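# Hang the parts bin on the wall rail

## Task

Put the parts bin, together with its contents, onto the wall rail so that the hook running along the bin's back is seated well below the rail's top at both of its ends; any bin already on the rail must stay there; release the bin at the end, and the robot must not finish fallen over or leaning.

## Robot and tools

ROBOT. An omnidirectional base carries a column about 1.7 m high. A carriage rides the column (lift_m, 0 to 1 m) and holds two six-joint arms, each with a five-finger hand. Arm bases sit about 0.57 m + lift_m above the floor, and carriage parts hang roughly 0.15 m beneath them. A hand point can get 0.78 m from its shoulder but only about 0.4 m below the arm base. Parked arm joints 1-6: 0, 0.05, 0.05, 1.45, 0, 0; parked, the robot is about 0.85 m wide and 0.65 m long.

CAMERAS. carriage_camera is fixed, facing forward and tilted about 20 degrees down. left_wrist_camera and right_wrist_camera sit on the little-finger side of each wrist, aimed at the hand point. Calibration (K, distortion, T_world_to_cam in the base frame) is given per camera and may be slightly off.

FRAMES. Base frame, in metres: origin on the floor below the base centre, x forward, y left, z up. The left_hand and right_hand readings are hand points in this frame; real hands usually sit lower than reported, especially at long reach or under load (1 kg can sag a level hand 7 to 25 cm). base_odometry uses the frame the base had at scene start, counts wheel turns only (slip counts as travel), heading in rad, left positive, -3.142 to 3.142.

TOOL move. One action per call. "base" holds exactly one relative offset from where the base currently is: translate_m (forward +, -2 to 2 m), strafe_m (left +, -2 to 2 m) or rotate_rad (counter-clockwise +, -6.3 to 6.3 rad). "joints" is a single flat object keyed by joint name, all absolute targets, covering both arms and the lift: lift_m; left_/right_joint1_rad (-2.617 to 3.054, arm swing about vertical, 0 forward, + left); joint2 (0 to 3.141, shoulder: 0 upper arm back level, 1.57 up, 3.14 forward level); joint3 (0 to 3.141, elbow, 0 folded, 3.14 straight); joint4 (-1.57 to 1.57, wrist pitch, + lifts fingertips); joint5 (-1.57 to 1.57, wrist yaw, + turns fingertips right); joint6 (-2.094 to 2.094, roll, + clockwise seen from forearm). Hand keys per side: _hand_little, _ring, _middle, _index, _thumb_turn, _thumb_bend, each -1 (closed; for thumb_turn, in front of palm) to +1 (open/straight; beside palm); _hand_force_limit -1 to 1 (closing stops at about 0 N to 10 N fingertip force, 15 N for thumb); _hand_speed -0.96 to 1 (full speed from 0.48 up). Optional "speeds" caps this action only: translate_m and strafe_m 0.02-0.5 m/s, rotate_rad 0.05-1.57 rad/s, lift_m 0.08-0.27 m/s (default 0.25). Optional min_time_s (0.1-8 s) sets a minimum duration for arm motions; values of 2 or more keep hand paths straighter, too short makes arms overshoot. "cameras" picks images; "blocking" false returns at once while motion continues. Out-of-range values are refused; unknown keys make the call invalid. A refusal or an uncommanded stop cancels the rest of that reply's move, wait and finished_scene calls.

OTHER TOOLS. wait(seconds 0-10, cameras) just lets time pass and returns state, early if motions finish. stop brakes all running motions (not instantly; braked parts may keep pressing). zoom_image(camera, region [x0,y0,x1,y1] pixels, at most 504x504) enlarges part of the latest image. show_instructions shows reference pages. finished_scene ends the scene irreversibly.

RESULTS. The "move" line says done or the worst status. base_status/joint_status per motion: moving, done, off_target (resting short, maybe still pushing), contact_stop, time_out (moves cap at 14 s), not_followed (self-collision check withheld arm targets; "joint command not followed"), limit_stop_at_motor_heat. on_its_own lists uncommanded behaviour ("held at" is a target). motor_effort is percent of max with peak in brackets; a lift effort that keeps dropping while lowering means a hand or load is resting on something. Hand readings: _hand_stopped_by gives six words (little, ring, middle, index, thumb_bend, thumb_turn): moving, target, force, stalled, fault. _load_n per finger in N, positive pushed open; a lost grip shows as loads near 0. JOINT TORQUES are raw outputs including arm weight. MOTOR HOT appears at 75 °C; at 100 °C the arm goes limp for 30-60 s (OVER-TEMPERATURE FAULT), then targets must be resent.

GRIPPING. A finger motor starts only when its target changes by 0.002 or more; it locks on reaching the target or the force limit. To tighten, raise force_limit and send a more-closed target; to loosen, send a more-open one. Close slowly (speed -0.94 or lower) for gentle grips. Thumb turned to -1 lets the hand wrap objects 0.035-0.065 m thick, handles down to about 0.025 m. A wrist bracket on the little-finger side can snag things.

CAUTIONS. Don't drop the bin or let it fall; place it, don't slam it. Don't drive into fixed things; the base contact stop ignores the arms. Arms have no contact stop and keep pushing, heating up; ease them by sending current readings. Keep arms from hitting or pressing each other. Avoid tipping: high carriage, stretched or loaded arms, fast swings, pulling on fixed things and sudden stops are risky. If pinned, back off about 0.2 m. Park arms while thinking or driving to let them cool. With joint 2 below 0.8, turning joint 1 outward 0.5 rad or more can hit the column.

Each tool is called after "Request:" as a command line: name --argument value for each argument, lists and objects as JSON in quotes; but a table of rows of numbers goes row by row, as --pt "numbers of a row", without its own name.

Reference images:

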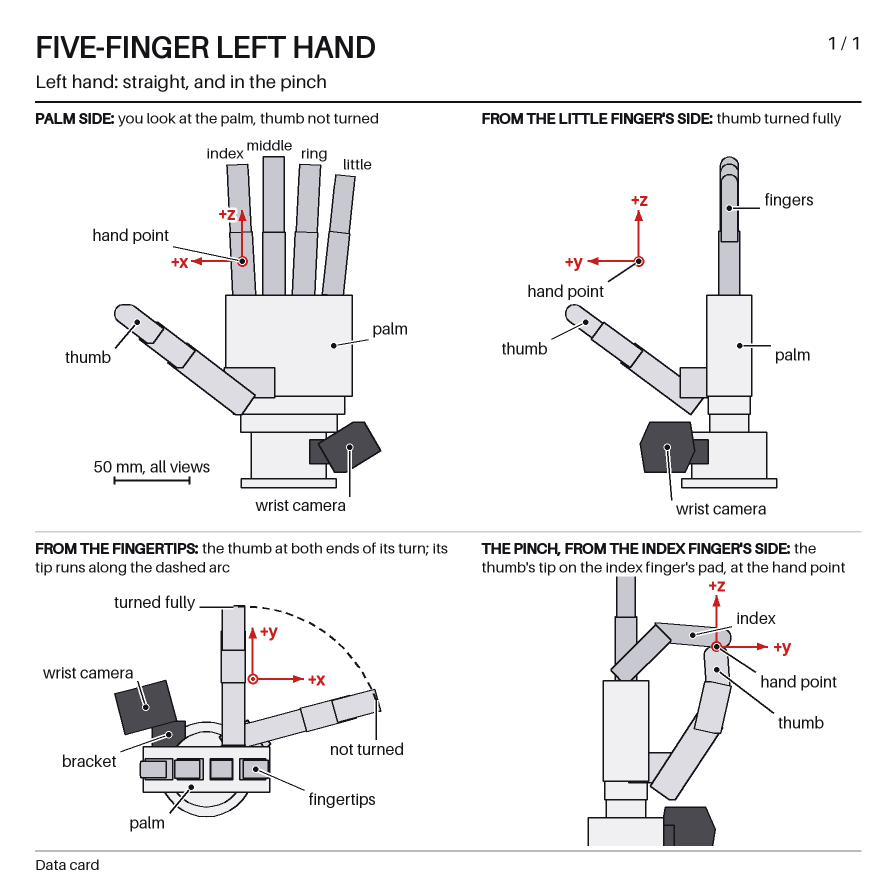

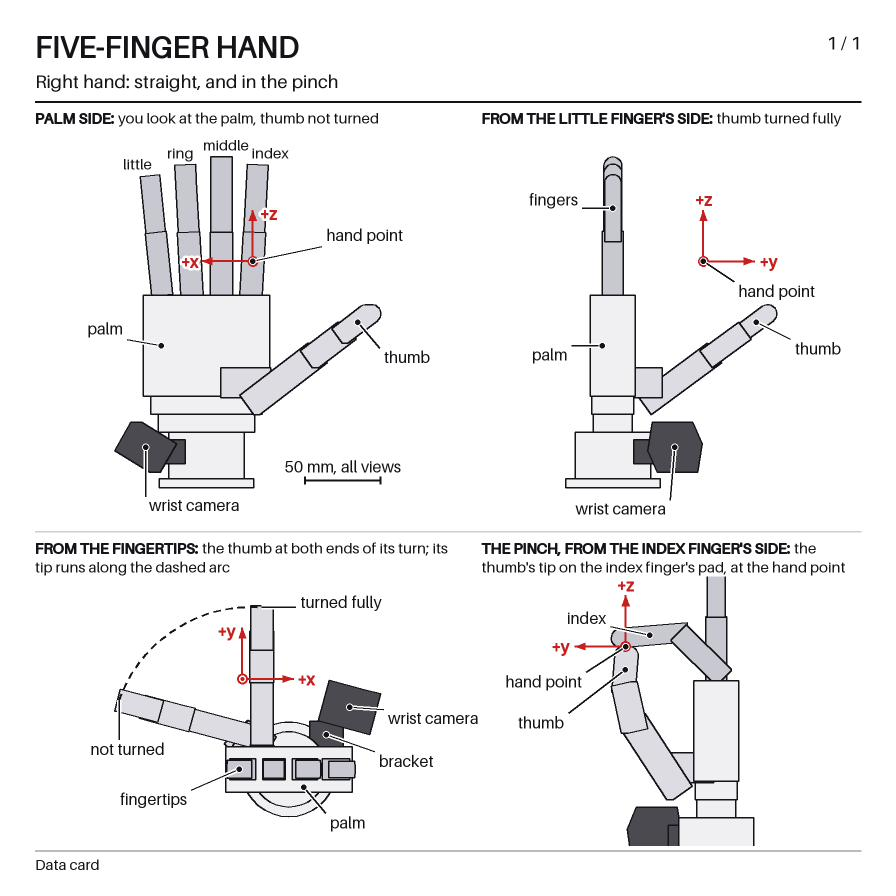

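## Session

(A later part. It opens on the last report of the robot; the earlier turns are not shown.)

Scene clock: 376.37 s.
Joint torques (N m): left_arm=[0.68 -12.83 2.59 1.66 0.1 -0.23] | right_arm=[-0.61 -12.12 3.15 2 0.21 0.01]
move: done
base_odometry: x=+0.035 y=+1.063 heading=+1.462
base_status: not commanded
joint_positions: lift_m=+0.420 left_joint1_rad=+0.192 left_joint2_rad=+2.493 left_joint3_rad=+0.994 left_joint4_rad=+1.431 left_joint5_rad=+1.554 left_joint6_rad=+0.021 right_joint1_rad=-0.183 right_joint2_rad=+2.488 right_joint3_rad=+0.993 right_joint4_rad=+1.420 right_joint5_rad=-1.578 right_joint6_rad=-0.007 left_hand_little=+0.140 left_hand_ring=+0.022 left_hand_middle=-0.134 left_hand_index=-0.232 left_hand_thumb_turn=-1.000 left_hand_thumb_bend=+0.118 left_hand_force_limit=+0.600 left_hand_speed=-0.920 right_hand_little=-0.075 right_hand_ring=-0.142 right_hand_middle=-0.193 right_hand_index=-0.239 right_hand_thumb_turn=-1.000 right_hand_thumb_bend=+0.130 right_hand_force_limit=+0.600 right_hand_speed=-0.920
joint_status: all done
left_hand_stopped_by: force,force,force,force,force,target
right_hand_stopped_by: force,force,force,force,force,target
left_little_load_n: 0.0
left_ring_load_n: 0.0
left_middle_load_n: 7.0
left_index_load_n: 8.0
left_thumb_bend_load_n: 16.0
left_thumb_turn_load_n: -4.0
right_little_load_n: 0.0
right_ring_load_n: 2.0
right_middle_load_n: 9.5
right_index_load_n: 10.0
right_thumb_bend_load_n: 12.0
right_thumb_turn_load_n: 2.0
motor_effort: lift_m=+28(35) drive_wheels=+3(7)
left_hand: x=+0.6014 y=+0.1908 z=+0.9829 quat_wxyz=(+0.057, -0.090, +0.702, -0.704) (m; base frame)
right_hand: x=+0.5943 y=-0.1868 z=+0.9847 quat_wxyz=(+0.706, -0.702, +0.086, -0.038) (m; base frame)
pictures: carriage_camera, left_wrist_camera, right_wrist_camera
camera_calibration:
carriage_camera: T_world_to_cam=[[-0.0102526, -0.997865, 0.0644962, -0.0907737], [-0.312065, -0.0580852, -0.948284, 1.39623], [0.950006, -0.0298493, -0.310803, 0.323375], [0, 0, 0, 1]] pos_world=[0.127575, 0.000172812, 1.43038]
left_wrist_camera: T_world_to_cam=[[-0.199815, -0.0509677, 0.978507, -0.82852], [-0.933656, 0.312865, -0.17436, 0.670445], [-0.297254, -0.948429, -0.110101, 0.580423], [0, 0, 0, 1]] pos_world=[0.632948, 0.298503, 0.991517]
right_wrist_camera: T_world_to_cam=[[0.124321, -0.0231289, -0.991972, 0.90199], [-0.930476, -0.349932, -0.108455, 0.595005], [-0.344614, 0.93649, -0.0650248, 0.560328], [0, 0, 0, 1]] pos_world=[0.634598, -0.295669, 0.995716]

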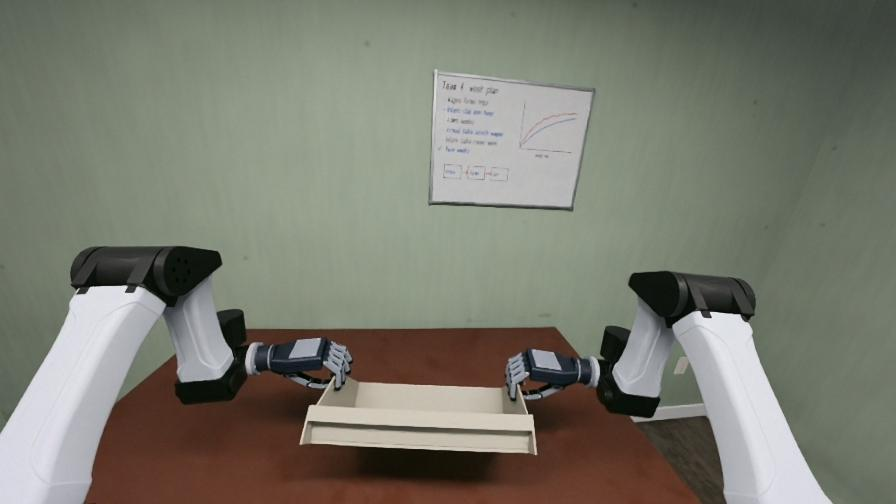

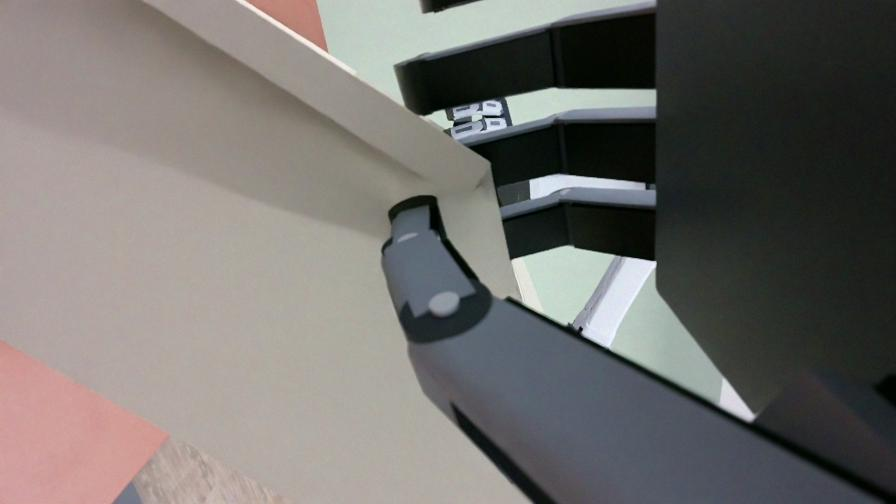

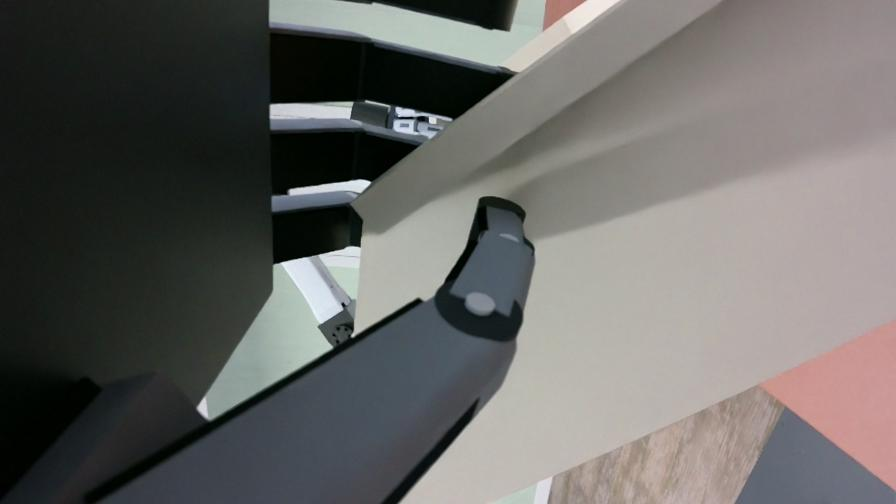

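Request:
move --joints '{"lift_m": 0.33}' --speeds '{"lift_m": 0.08}' --cameras '["carriage_camera"]'

Request:
move --joints '{"lift_m": 0.262}' --speeds '{"lift_m": 0.08}' --cameras '["all"]'

Scene clock: 408.70 s.
Joint torques (N m): left_arm=[1.1 -6.94 2.07 0.76 -0.2 0.34] | right_arm=[-0.47 -7.62 3.03 1.07 0.31 -0.76]
move: done
base_odometry: x=+0.035 y=+1.063 heading=+1.462
base_status: not commanded
joint_positions: lift_m=+0.331 left_joint1_rad=+0.187 left_joint2_rad=+2.434 left_joint3_rad=+1.004 left_joint4_rad=+1.513 left_joint5_rad=+1.573 left_joint6_rad=-0.039 right_joint1_rad=-0.183 right_joint2_rad=+2.441 right_joint3_rad=+0.995 right_joint4_rad=+1.494 right_joint5_rad=-1.579 right_joint6_rad=+0.063 left_hand_little=+0.140 left_hand_ring=+0.022 left_hand_middle=-0.134 left_hand_index=-0.231 left_hand_thumb_turn=-1.000 left_hand_thumb_bend=+0.114 left_hand_force_limit=+0.600 left_hand_speed=-0.920 right_hand_little=-0.075 right_hand_ring=-0.142 right_hand_middle=-0.193 right_hand_index=-0.239 right_hand_thumb_turn=-1.000 right_hand_thumb_bend=+0.126 right_hand_force_limit=+0.600 right_hand_speed=-0.920
joint_status: all done
left_hand_stopped_by: force,force,force,force,force,target
right_hand_stopped_by: force,force,force,force,force,target
left_little_load_n: 0.0
left_ring_load_n: 0.0
left_middle_load_n: 7.0
left_index_load_n: 14.0
left_thumb_bend_load_n: -5.0
left_thumb_turn_load_n: -3.0
right_little_load_n: 0.0
right_ring_load_n: 6.0
right_middle_load_n: 12.5
right_index_load_n: 12.5
right_thumb_bend_load_n: -1.0
right_thumb_turn_load_n: 3.0
motor_effort: lift_m=+23(28) drive_wheels=+4(7)
left_hand: x=+0.6087 y=+0.1907 z=+0.9202 quat_wxyz=(+0.081, -0.049, +0.705, -0.702) (m; base frame)
right_hand: x=+0.6014 y=-0.1882 z=+0.9165 quat_wxyz=(+0.705, -0.704, +0.067, -0.057) (m; base frame)
pictures: carriage_camera
camera_calibration:
carriage_camera: T_world_to_cam=[[-0.0102526, -0.997865, 0.0644962, -0.0850077], [-0.312065, -0.0580852, -0.948284, 1.31145], [0.950006, -0.0298493, -0.310803, 0.295589], [0, 0, 0, 1]] pos_world=[0.127575, 0.000172812, 1.34098]

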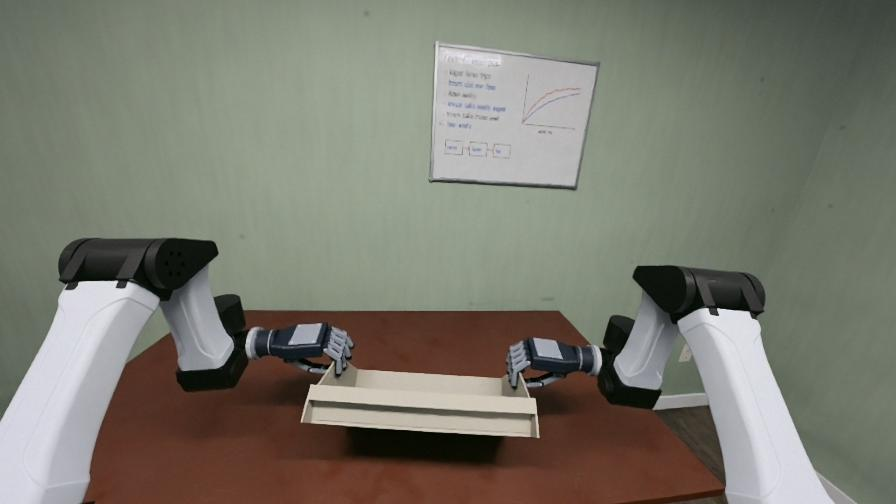

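Scene clock: 409.77 s.
Joint torques (N m): left_arm=[1.81 0.31 0.4 0.2 -0.11 1.22] | right_arm=[-1.05 0.98 0.81 0.31 0.5 -2]
move: contact_stop
base_odometry: x=+0.035 y=+1.063 heading=+1.462
base_status: not commanded
joint_positions: lift_m=+0.281 left_joint1_rad=+0.178 left_joint2_rad=+2.362 left_joint3_rad=+1.030 left_joint4_rad=+1.557 left_joint5_rad=+1.553 left_joint6_rad=-0.129 right_joint1_rad=-0.177 right_joint2_rad=+2.350 right_joint3_rad=+1.030 right_joint4_rad=+1.551 right_joint5_rad=-1.578 right_joint6_rad=+0.178 left_hand_little=+0.140 left_hand_ring=+0.022 left_hand_middle=-0.134 left_hand_index=-0.231 left_hand_thumb_turn=-1.000 left_hand_thumb_bend=+0.115 left_hand_force_limit=+0.600 left_hand_speed=-0.920 right_hand_little=-0.075 right_hand_ring=-0.142 right_hand_middle=-0.193 right_hand_index=-0.239 right_hand_thumb_turn=-1.000 right_hand_thumb_bend=+0.123 right_hand_force_limit=+0.600 right_hand_speed=-0.920
joint_status: lift_m contact_stop (moved -0.049 of -0.069)
left_hand_stopped_by: force,force,force,force,force,target
right_hand_stopped_by: force,force,force,force,force,target
left_little_load_n: 0.0
left_ring_load_n: 0.0
left_middle_load_n: 4.5
left_index_load_n: 13.0
left_thumb_bend_load_n: 1.0
left_thumb_turn_load_n: 3.5
right_little_load_n: 0.0
right_ring_load_n: 3.0
right_middle_load_n: 13.0
right_index_load_n: 14.5
right_thumb_bend_load_n: -12.5
right_thumb_turn_load_n: 2.5
on_its_own: lift_m is held at +0.280, not at your +0.262, since a contact_stop
motor_effort: lift_m=+20(23) drive_wheels=+5(6)
left_hand: x=+0.6226 y=+0.1892 z=+0.9049 quat_wxyz=(+0.103, -0.035, +0.705, -0.701) (m; base frame)
right_hand: x=+0.6154 y=-0.1887 z=+0.9089 quat_wxyz=(+0.702, -0.706, +0.042, -0.078) (m; base frame)
pictures: carriage_camera, left_wrist_camera, right_wrist_camera
camera_calibration:
carriage_camera: T_world_to_cam=[[-0.0102526, -0.997865, 0.0644962, -0.0818216], [-0.312065, -0.0580852, -0.948284, 1.26461], [0.950006, -0.0298493, -0.310803, 0.280236], [0, 0, 0, 1]] pos_world=[0.127575, 0.000172812, 1.29158]
left_wrist_camera: T_world_to_cam=[[-0.335819, -0.0700549, 0.939318, -0.62414], [-0.89615, 0.330865, -0.29571, 0.760216], [-0.290071, -0.941074, -0.17389, 0.62846], [0, 0, 0, 1]] pos_world=[0.653967, 0.296175, 0.920353]
right_wrist_camera: T_world_to_cam=[[0.241445, -0.0447871, -0.96938, 0.727413], [-0.909504, -0.358776, -0.209956, 0.683407], [-0.338387, 0.932349, -0.127359, 0.616429], [0, 0, 0, 1]] pos_world=[0.654523, -0.296958, 0.927133]

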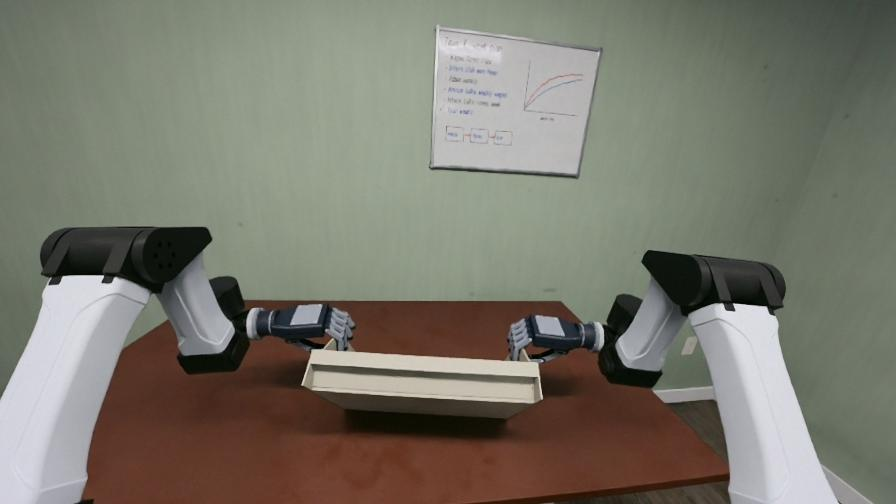

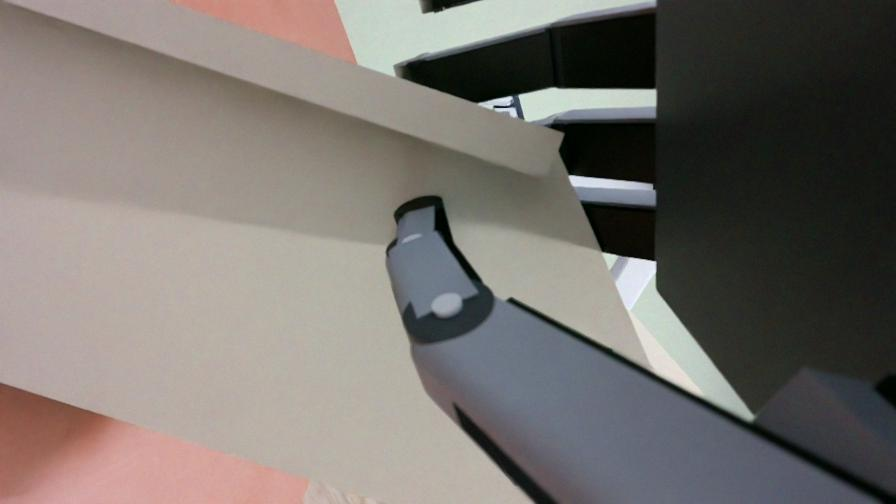

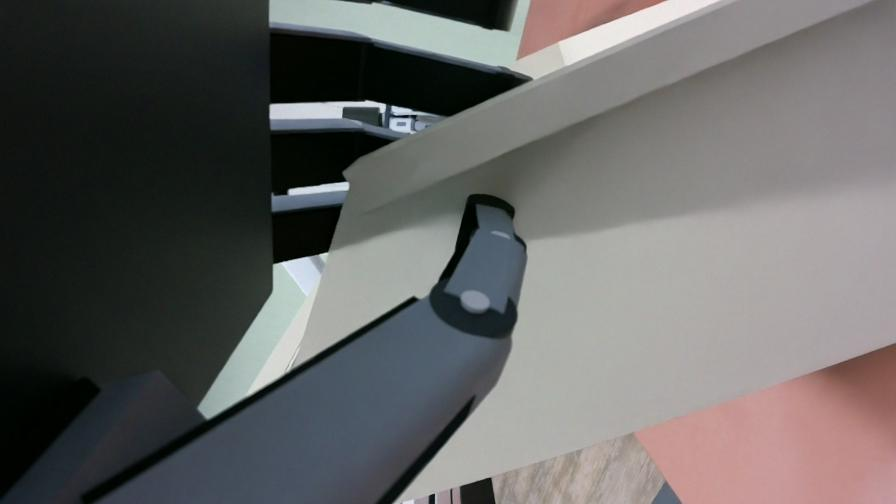

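Request:
move --joints '{"lift_m": 0.4}' --speeds '{"lift_m": 0.1}'

Request:
move --base '{"translate_m": 0.07}' --speeds '{"translate_m": 0.1}' --cameras '["carriage_camera"]'

Request:
move --joints '{"lift_m": 0.33}' --speeds '{"lift_m": 0.08}' --cameras '["all"]'

Scene clock: 426.97 s.
Joint torques (N m): left_arm=[0.69 -12.12 2.35 1.53 0.02 -0.33] | right_arm=[-0.66 -10.97 2.84 1.73 0.23 0.02]
move: done
base_odometry: x=+0.035 y=+1.063 heading=+1.462
base_status: not commanded
joint_positions: lift_m=+0.400 left_joint1_rad=+0.192 left_joint2_rad=+2.490 left_joint3_rad=+0.997 left_joint4_rad=+1.446 left_joint5_rad=+1.564 left_joint6_rad=+0.029 right_joint1_rad=-0.181 right_joint2_rad=+2.479 right_joint3_rad=+0.996 right_joint4_rad=+1.440 right_joint5_rad=-1.579 right_joint6_rad=-0.007 left_hand_little=+0.140 left_hand_ring=+0.022 left_hand_middle=-0.134 left_hand_index=-0.231 left_hand_thumb_turn=-1.000 left_hand_thumb_bend=+0.118 left_hand_force_limit=+0.600 left_hand_speed=-0.920 right_hand_little=-0.075 right_hand_ring=-0.142 right_hand_middle=-0.193 right_hand_index=-0.239 right_hand_thumb_turn=-1.000 right_hand_thumb_bend=+0.129 right_hand_force_limit=+0.600 right_hand_speed=-0.920
joint_status: all done
left_hand_stopped_by: force,force,force,force,force,target
right_hand_stopped_by: force,force,force,force,force,target
left_little_load_n: 0.0
left_ring_load_n: 0.0
left_middle_load_n: 6.5
left_index_load_n: 5.5
left_thumb_bend_load_n: 15.5
left_thumb_turn_load_n: -9.5
right_little_load_n: 0.0
right_ring_load_n: 5.5
right_middle_load_n: 11.5
right_index_load_n: 9.5
right_thumb_bend_load_n: 7.5
right_thumb_turn_load_n: -1.5
motor_effort: lift_m=+28(33) drive_wheels=+3(6)
left_hand: x=+0.6022 y=+0.1909 z=+0.9650 quat_wxyz=(+0.064, -0.076, +0.703, -0.704) (m; base frame)
right_hand: x=+0.5974 y=-0.1867 z=+0.9689 quat_wxyz=(+0.706, -0.703, +0.074, -0.048) (m; base frame)
pictures: none

Scene clock: 428.37 s.
Joint torques (N m): left_arm=[0.76 -12.38 2.33 1.56 0.02 -0.39] | right_arm=[-0.75 -11.32 2.84 1.78 0.25 0.04]
move: done
base_odometry: x=+0.043 y=+1.133 heading=+1.462
base_status: done
joint_positions: lift_m=+0.400 left_joint1_rad=+0.192 left_joint2_rad=+2.490 left_joint3_rad=+0.997 left_joint4_rad=+1.444 left_joint5_rad=+1.564 left_joint6_rad=+0.034 right_joint1_rad=-0.181 right_joint2_rad=+2.479 right_joint3_rad=+0.996 right_joint4_rad=+1.436 right_joint5_rad=-1.579 right_joint6_rad=-0.013 left_hand_little=+0.140 left_hand_ring=+0.022 left_hand_middle=-0.134 left_hand_index=-0.231 left_hand_thumb_turn=-1.000 left_hand_thumb_bend=+0.118 left_hand_force_limit=+0.600 left_hand_speed=-0.920 right_hand_little=-0.075 right_hand_ring=-0.142 right_hand_middle=-0.193 right_hand_index=-0.239 right_hand_thumb_turn=-1.000 right_hand_thumb_bend=+0.129 right_hand_force_limit=+0.600 right_hand_speed=-0.920
joint_status: not commanded
left_hand_stopped_by: force,force,force,force,force,target
right_hand_stopped_by: force,force,force,force,force,target
left_little_load_n: 0.0
left_ring_load_n: 0.0
left_middle_load_n: 6.5
left_index_load_n: 5.5
left_thumb_bend_load_n: 16.0
left_thumb_turn_load_n: -9.5
right_little_load_n: 0.0
right_ring_load_n: 5.5
right_middle_load_n: 11.5
right_index_load_n: 9.5
right_thumb_bend_load_n: 7.0
right_thumb_turn_load_n: -1.5
motor_effort: lift_m=+28(28) drive_wheels=-7(13)
left_hand: x=+0.6024 y=+0.1910 z=+0.9647 quat_wxyz=(+0.065, -0.075, +0.703, -0.704) (m; base frame)
right_hand: x=+0.5974 y=-0.1867 z=+0.9685 quat_wxyz=(+0.706, -0.703, +0.073, -0.049) (m; base frame)
pictures: carriage_camera
camera_calibration:
carriage_camera: T_world_to_cam=[[-0.0102526, -0.997865, 0.0644962, -0.0894773], [-0.312065, -0.0580852, -0.948284, 1.37717], [0.950006, -0.0298493, -0.310803, 0.317128], [0, 0, 0, 1]] pos_world=[0.127575, 0.000172812, 1.41028]

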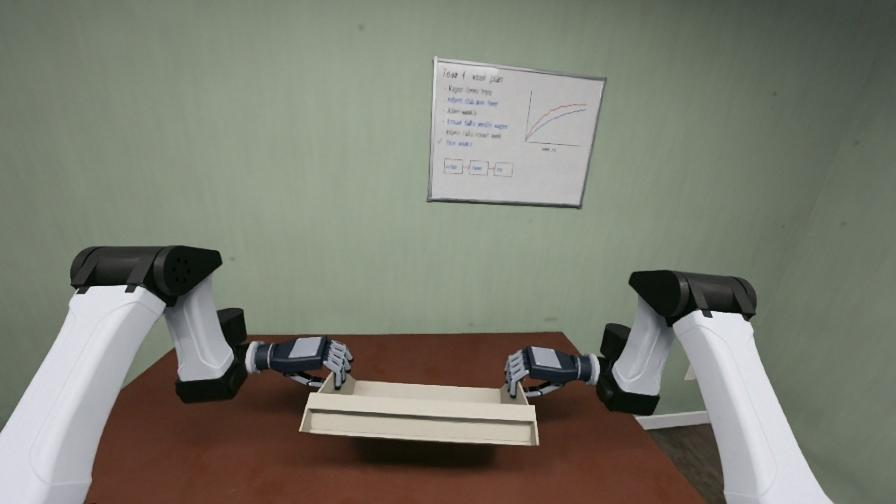

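Scene clock: 429.63 s.
Joint torques (N m): left_arm=[0.75 -9.09 1.95 0.94 -0.15 0.19] | right_arm=[-0.84 -7.83 3 1.05 0.32 -0.71]
move: done
base_odometry: x=+0.043 y=+1.133 heading=+1.462
base_status: not commanded
joint_positions: lift_m=+0.330 left_joint1_rad=+0.191 left_joint2_rad=+2.457 left_joint3_rad=+1.003 left_joint4_rad=+1.495 left_joint5_rad=+1.572 left_joint6_rad=-0.023 right_joint1_rad=-0.180 right_joint2_rad=+2.442 right_joint3_rad=+0.996 right_joint4_rad=+1.496 right_joint5_rad=-1.579 right_joint6_rad=+0.059 left_hand_little=+0.140 left_hand_ring=+0.022 left_hand_middle=-0.134 left_hand_index=-0.231 left_hand_thumb_turn=-1.000 left_hand_thumb_bend=+0.115 left_hand_force_limit=+0.600 left_hand_speed=-0.920 right_hand_little=-0.075 right_hand_ring=-0.142 right_hand_middle=-0.193 right_hand_index=-0.239 right_hand_thumb_turn=-1.000 right_hand_thumb_bend=+0.126 right_hand_force_limit=+0.600 right_hand_speed=-0.920
joint_status: all done
left_hand_stopped_by: force,force,force,force,force,target
right_hand_stopped_by: force,force,force,force,force,target
left_little_load_n: 0.0
left_ring_load_n: 0.0
left_middle_load_n: 7.5
left_index_load_n: 11.0
left_thumb_bend_load_n: 0.5
left_thumb_turn_load_n: 1.0
right_little_load_n: 0.0
right_ring_load_n: 6.0
right_middle_load_n: 14.0
right_index_load_n: 11.5
right_thumb_bend_load_n: -2.0
right_thumb_turn_load_n: 0.5
motor_effort: lift_m=+23(28) drive_wheels=+4(7)
left_hand: x=+0.6065 y=+0.1917 z=+0.9110 quat_wxyz=(+0.073, -0.061, +0.705, -0.703) (m; base frame)
right_hand: x=+0.6014 y=-0.1870 z=+0.9162 quat_wxyz=(+0.705, -0.704, +0.063, -0.058) (m; base frame)
pictures: carriage_camera, left_wrist_camera, right_wrist_camera
camera_calibration:
carriage_camera: T_world_to_cam=[[-0.0102526, -0.997865, 0.0644962, -0.0850013], [-0.312065, -0.0580852, -0.948284, 1.31136], [0.950006, -0.0298493, -0.310803, 0.295558], [0, 0, 0, 1]] pos_world=[0.127575, 0.000172812, 1.34088]
left_wrist_camera: T_world_to_cam=[[-0.263121, -0.0580915, 0.963012, -0.703111], [-0.914542, 0.332875, -0.229798, 0.697455], [-0.307213, -0.94118, -0.140713, 0.607411], [0, 0, 0, 1]] pos_world=[0.639453, 0.298673, 0.922849]
right_wrist_camera: T_world_to_cam=[[0.183263, -0.0337806, -0.982483, 0.787035], [-0.921006, -0.355363, -0.159578, 0.634267], [-0.343748, 0.934118, -0.0962372, 0.586161], [0, 0, 0, 1]] pos_world=[0.641421, -0.295562, 0.930874]

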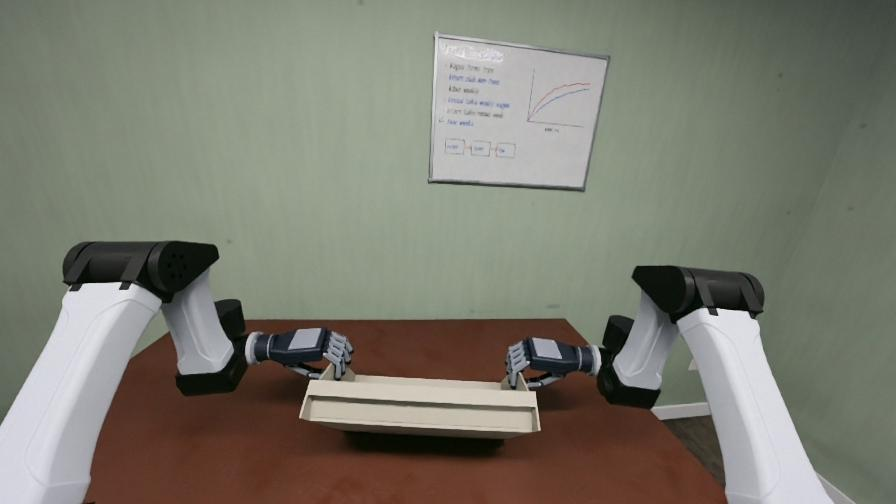

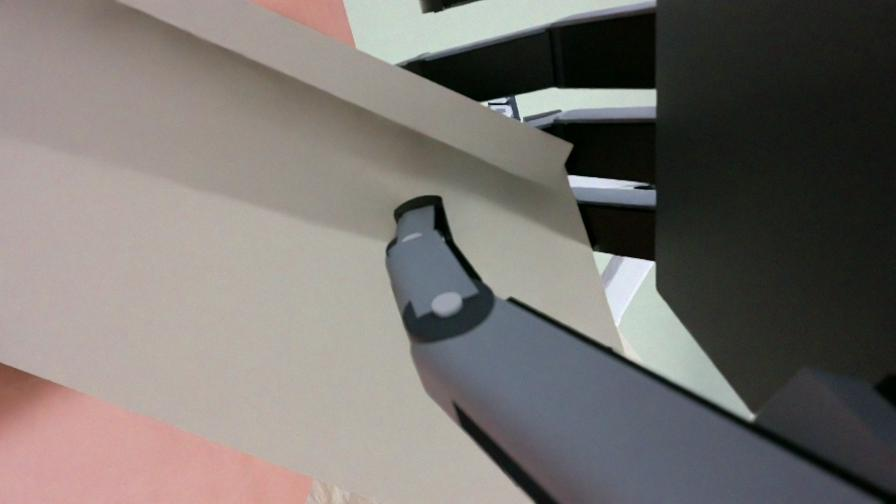

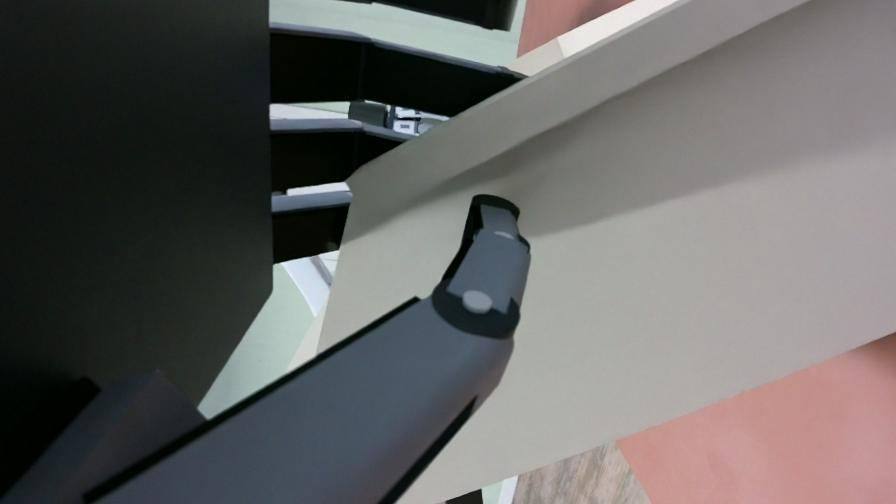

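Request:
move --base '{"translate_m": -0.05}' --joints '{"lift_m": 0.312}' --speeds '{"translate_m": 0.1, "lift_m": 0.08}' --cameras '["carriage_camera", "right_wrist_camera"]'

Scene clock: 432.83 s.
Joint torques (N m): left_arm=[0.96 -6.97 1.07 0.65 -0.15 0.06] | right_arm=[-1.59 -5.39 2.13 0.51 0.41 -0.48]
move: done
base_odometry: x=+0.037 y=+1.083 heading=+1.462
base_status: done
joint_positions: lift_m=+0.312 left_joint1_rad=+0.188 left_joint2_rad=+2.436 left_joint3_rad=+1.016 left_joint4_rad=+1.521 left_joint5_rad=+1.568 left_joint6_rad=-0.009 right_joint1_rad=-0.173 right_joint2_rad=+2.418 right_joint3_rad=+1.007 right_joint4_rad=+1.539 right_joint5_rad=-1.579 right_joint6_rad=+0.037 left_hand_little=+0.140 left_hand_ring=+0.022 left_hand_middle=-0.134 left_hand_index=-0.231 left_hand_thumb_turn=-1.000 left_hand_thumb_bend=+0.115 left_hand_force_limit=+0.600 left_hand_speed=-0.920 right_hand_little=-0.075 right_hand_ring=-0.142 right_hand_middle=-0.193 right_hand_index=-0.239 right_hand_thumb_turn=-1.000 right_hand_thumb_bend=+0.127 right_hand_force_limit=+0.600 right_hand_speed=-0.920
joint_status: all done
left_hand_stopped_by: force,force,force,force,force,target
right_hand_stopped_by: force,force,force,force,force,target
left_little_load_n: 0.0
left_ring_load_n: 0.0
left_middle_load_n: 4.0
left_index_load_n: 12.0
left_thumb_bend_load_n: -0.5
left_thumb_turn_load_n: -4.0
right_little_load_n: 0.0
right_ring_load_n: 7.0
right_middle_load_n: 12.5
right_index_load_n: 11.5
right_thumb_bend_load_n: 1.5
right_thumb_turn_load_n: 0.0
motor_effort: lift_m=+23(23) drive_wheels=+1(13)
left_hand: x=+0.6153 y=+0.1923 z=+0.9029 quat_wxyz=(+0.100, -0.035, +0.706, -0.700) (m; base frame)
right_hand: x=+0.6102 y=-0.1860 z=+0.9090 quat_wxyz=(+0.701, -0.707, +0.026, -0.090) (m; base frame)
pictures: carriage_camera, right_wrist_camera
camera_calibration:
carriage_camera: T_world_to_cam=[[-0.0102526, -0.997865, 0.0644962, -0.0838403], [-0.312065, -0.0580852, -0.948284, 1.29429], [0.950006, -0.0298493, -0.310803, 0.289964], [0, 0, 0, 1]] pos_world=[0.127575, 0.000172812, 1.32288]
right_wrist_camera: T_world_to_cam=[[0.279187, -0.0490556, -0.958983, 0.695653], [-0.898712, -0.365082, -0.242965, 0.701855], [-0.338188, 0.929682, -0.146013, 0.628609], [0, 0, 0, 1]] pos_world=[0.649137, -0.294047, 0.929431]

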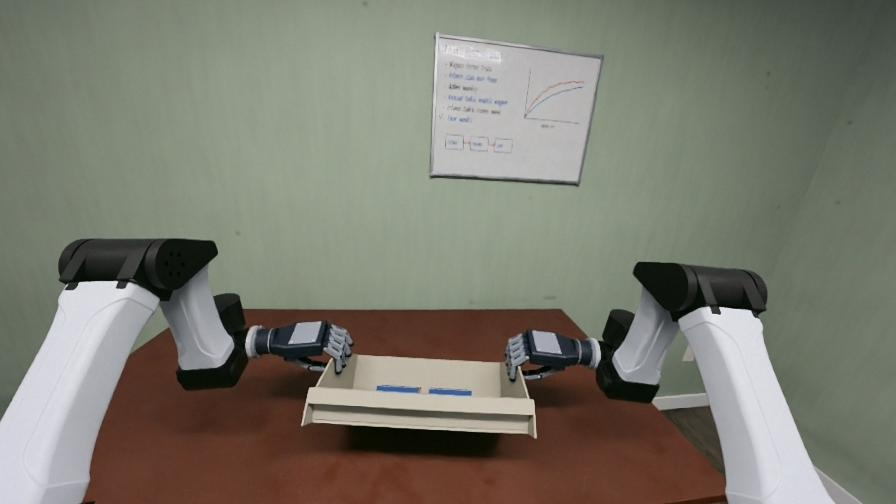

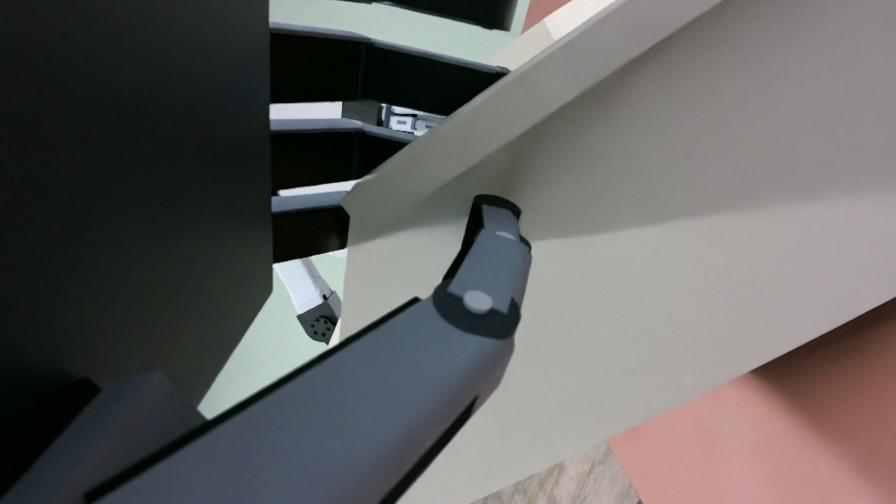

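Request:
move --base '{"translate_m": -0.05}' --joints '{"lift_m": 0.285}' --speeds '{"translate_m": 0.1, "lift_m": 0.08}' --cameras '["carriage_camera", "right_wrist_camera"]'

Scene clock: 435.40 s.
Joint torques (N m): left_arm=[0.85 -11.89 1.81 1.25 0.04 -0.32] | right_arm=[-1.28 -9.69 2.15 0.91 0.34 0.17]
move: done
base_odometry: x=+0.032 y=+1.033 heading=+1.462
base_status: done
joint_positions: lift_m=+0.285 left_joint1_rad=+0.189 left_joint2_rad=+2.484 left_joint3_rad=+1.005 left_joint4_rad=+1.473 left_joint5_rad=+1.556 left_joint6_rad=+0.028 right_joint1_rad=-0.174 right_joint2_rad=+2.463 right_joint3_rad=+1.006 right_joint4_rad=+1.508 right_joint5_rad=-1.579 right_joint6_rad=-0.022 left_hand_little=+0.140 left_hand_ring=+0.022 left_hand_middle=-0.134 left_hand_index=-0.231 left_hand_thumb_turn=-1.000 left_hand_thumb_bend=+0.118 left_hand_force_limit=+0.600 left_hand_speed=-0.920 right_hand_little=-0.075 right_hand_ring=-0.142 right_hand_middle=-0.193 right_hand_index=-0.239 right_hand_thumb_turn=-1.000 right_hand_thumb_bend=+0.132 right_hand_force_limit=+0.600 right_hand_speed=-0.920
joint_status: all done
left_hand_stopped_by: force,force,force,force,force,target
right_hand_stopped_by: force,force,force,force,force,target
left_little_load_n: 0.0
left_ring_load_n: 1.5
left_middle_load_n: 4.0
left_index_load_n: 7.0
left_thumb_bend_load_n: 14.0
left_thumb_turn_load_n: -9.0
right_little_load_n: 1.5
right_ring_load_n: 10.0
right_middle_load_n: 7.5
right_index_load_n: 4.0
right_thumb_bend_load_n: 22.0
right_thumb_turn_load_n: -5.0
motor_effort: lift_m=+29(29) drive_wheels=-7(15)
left_hand: x=+0.6081 y=+0.1910 z=+0.8538 quat_wxyz=(+0.080, -0.064, +0.704, -0.703) (m; base frame)
right_hand: x=+0.6067 y=-0.1859 z=+0.8631 quat_wxyz=(+0.702, -0.707, +0.033, -0.085) (m; base frame)
pictures: carriage_camera, right_wrist_camera
camera_calibration:
carriage_camera: T_world_to_cam=[[-0.0102526, -0.997865, 0.0644962, -0.0820602], [-0.312065, -0.0580852, -0.948284, 1.26811], [0.950006, -0.0298493, -0.310803, 0.281386], [0, 0, 0, 1]] pos_world=[0.127575, 0.000172812, 1.29528]
right_wrist_camera: T_world_to_cam=[[0.262146, -0.0460349, -0.96393, 0.667715], [-0.903396, -0.362949, -0.22835, 0.678212], [-0.339345, 0.930671, -0.136733, 0.613476], [0, 0, 0, 1]] pos_world=[0.645835, -0.29405, 0.882383]

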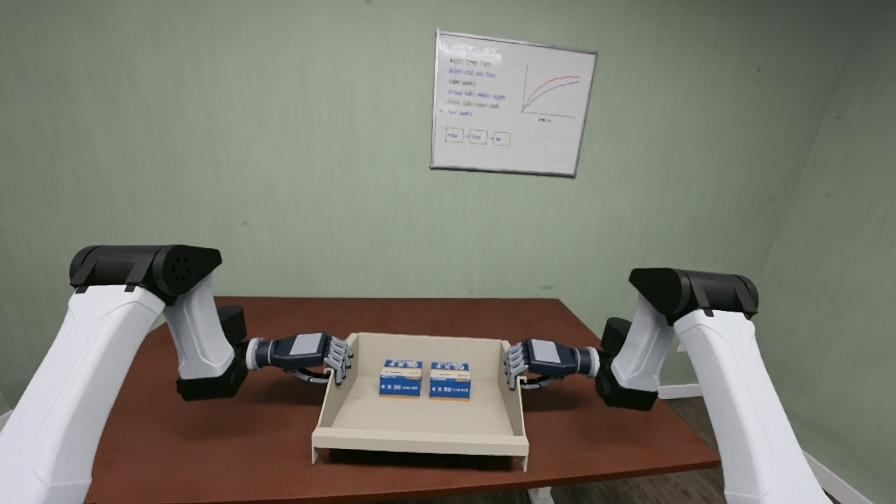

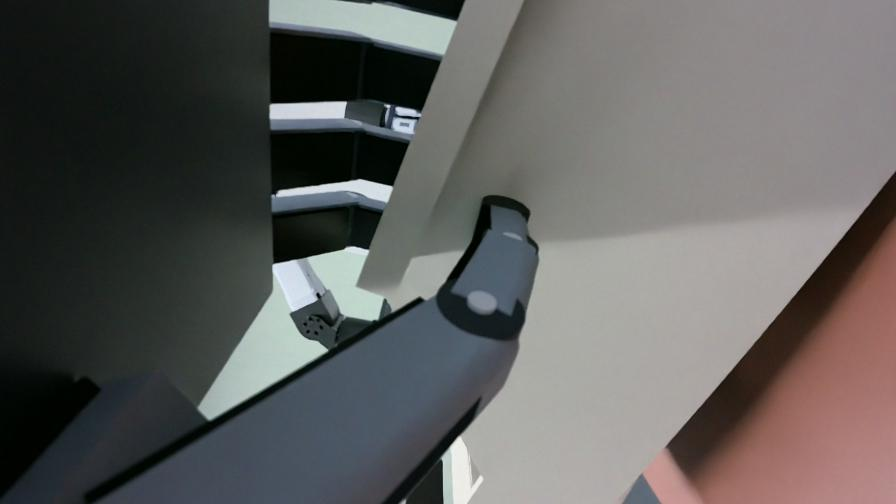

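Request:
move --joints '{"lift_m": 0.257}' --speeds '{"lift_m": 0.08}' --cameras '["all"]'

Request:
zoom_image --camera "carriage_camera" --region '[290, 310, 550, 490]'

Scene clock: 438.37 s.
Joint torques (N m): left_arm=[0.85 -11.92 1.8 1.1 -0.15 -0.4] | right_arm=[-1.5 -9.73 2.07 0.58 0.35 0.19]
move: done
base_odometry: x=+0.032 y=+1.033 heading=+1.462
base_status: not commanded
joint_positions: lift_m=+0.257 left_joint1_rad=+0.189 left_joint2_rad=+2.484 left_joint3_rad=+1.005 left_joint4_rad=+1.485 left_joint5_rad=+1.572 left_joint6_rad=+0.037 right_joint1_rad=-0.174 right_joint2_rad=+2.463 right_joint3_rad=+1.005 right_joint4_rad=+1.538 right_joint5_rad=-1.579 right_joint6_rad=-0.027 left_hand_little=+0.140 left_hand_ring=+0.022 left_hand_middle=-0.135 left_hand_index=-0.231 left_hand_thumb_turn=-1.000 left_hand_thumb_bend=+0.118 left_hand_force_limit=+0.600 left_hand_speed=-0.920 right_hand_little=-0.075 right_hand_ring=-0.142 right_hand_middle=-0.193 right_hand_index=-0.240 right_hand_thumb_turn=-1.000 right_hand_thumb_bend=+0.133 right_hand_force_limit=+0.600 right_hand_speed=-0.920
joint_status: all done
left_hand_stopped_by: force,force,force,force,force,target
right_hand_stopped_by: force,force,force,force,force,target
left_little_load_n: 5.0
left_ring_load_n: 2.0
left_middle_load_n: 0.0
left_index_load_n: 8.0
left_thumb_bend_load_n: 10.5
left_thumb_turn_load_n: -6.5
right_little_load_n: 10.5
right_ring_load_n: 11.5
right_middle_load_n: 6.5
right_index_load_n: 1.5
right_thumb_bend_load_n: 20.0
right_thumb_turn_load_n: -4.0
motor_effort: lift_m=+27(27) drive_wheels=-8(8)
left_hand: x=+0.6061 y=+0.1911 z=+0.8264 quat_wxyz=(+0.081, -0.052, +0.705, -0.702) (m; base frame)
right_hand: x=+0.6083 y=-0.1859 z=+0.8364 quat_wxyz=(+0.700, -0.707, +0.021, -0.096) (m; base frame)
pictures: carriage_camera, left_wrist_camera, right_wrist_camera
camera_calibration:
carriage_camera: T_world_to_cam=[[-0.0102526, -0.997865, 0.0644962, -0.0802672], [-0.312065, -0.0580852, -0.948284, 1.24175], [0.950006, -0.0298493, -0.310803, 0.272745], [0, 0, 0, 1]] pos_world=[0.127575, 0.000172812, 1.26748]
left_wrist_camera: T_world_to_cam=[[-0.285553, -0.0617414, 0.956372, -0.602001], [-0.908314, 0.335707, -0.249532, 0.689847], [-0.305654, -0.939941, -0.151943, 0.602952], [0, 0, 0, 1]] pos_world=[0.63899, 0.297985, 0.839489]
right_wrist_camera: T_world_to_cam=[[0.293936, -0.0512934, -0.954448, 0.6134], [-0.895111, -0.364988, -0.256047, 0.691338], [-0.335229, 0.929598, -0.153197, 0.621388], [0, 0, 0, 1]] pos_world=[0.646831, -0.293848, 0.857669]

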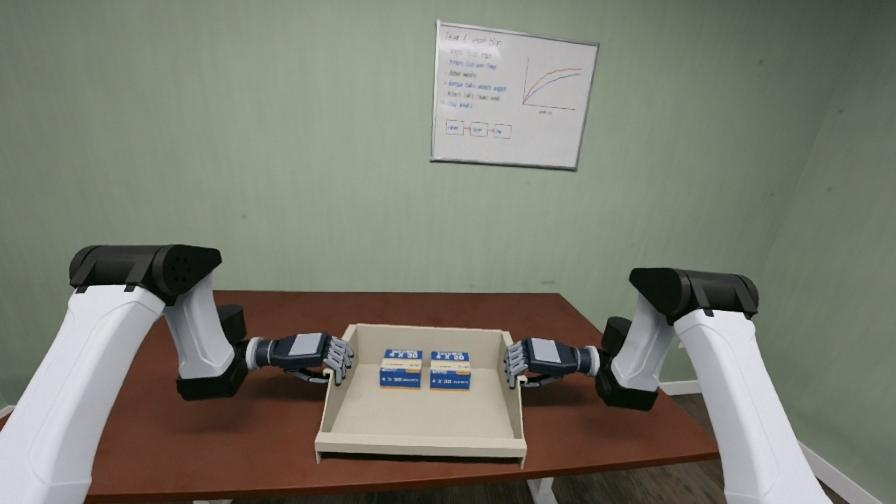

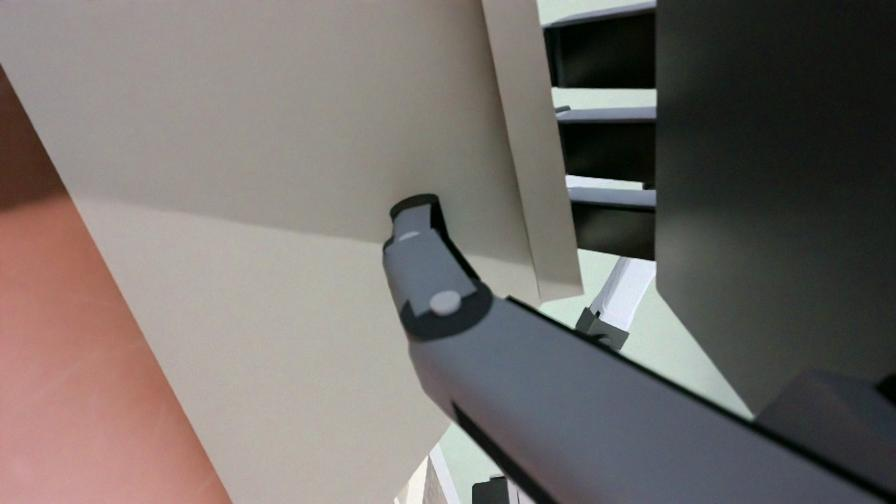

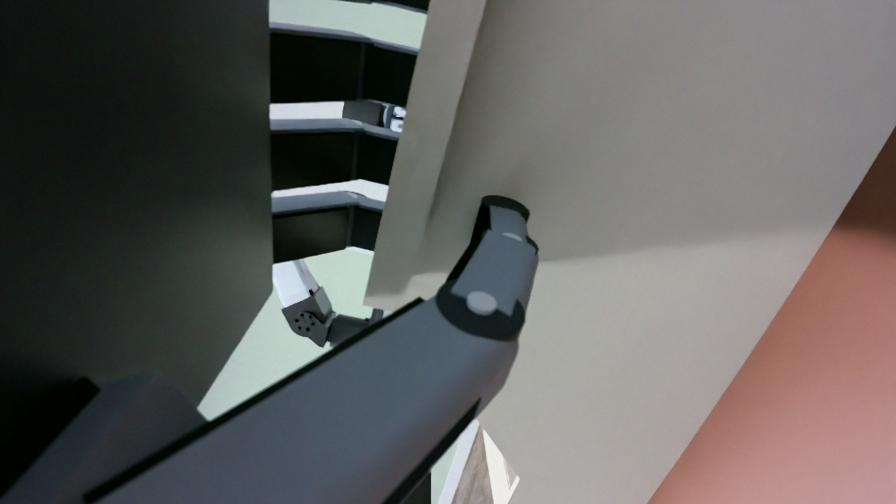

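Scaled by 1.938 from the camera's 896x504 image, which has a finer 1280x720 frame.

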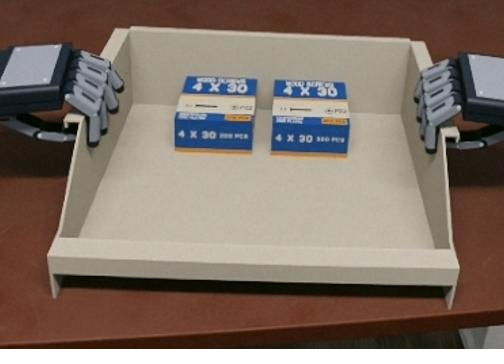

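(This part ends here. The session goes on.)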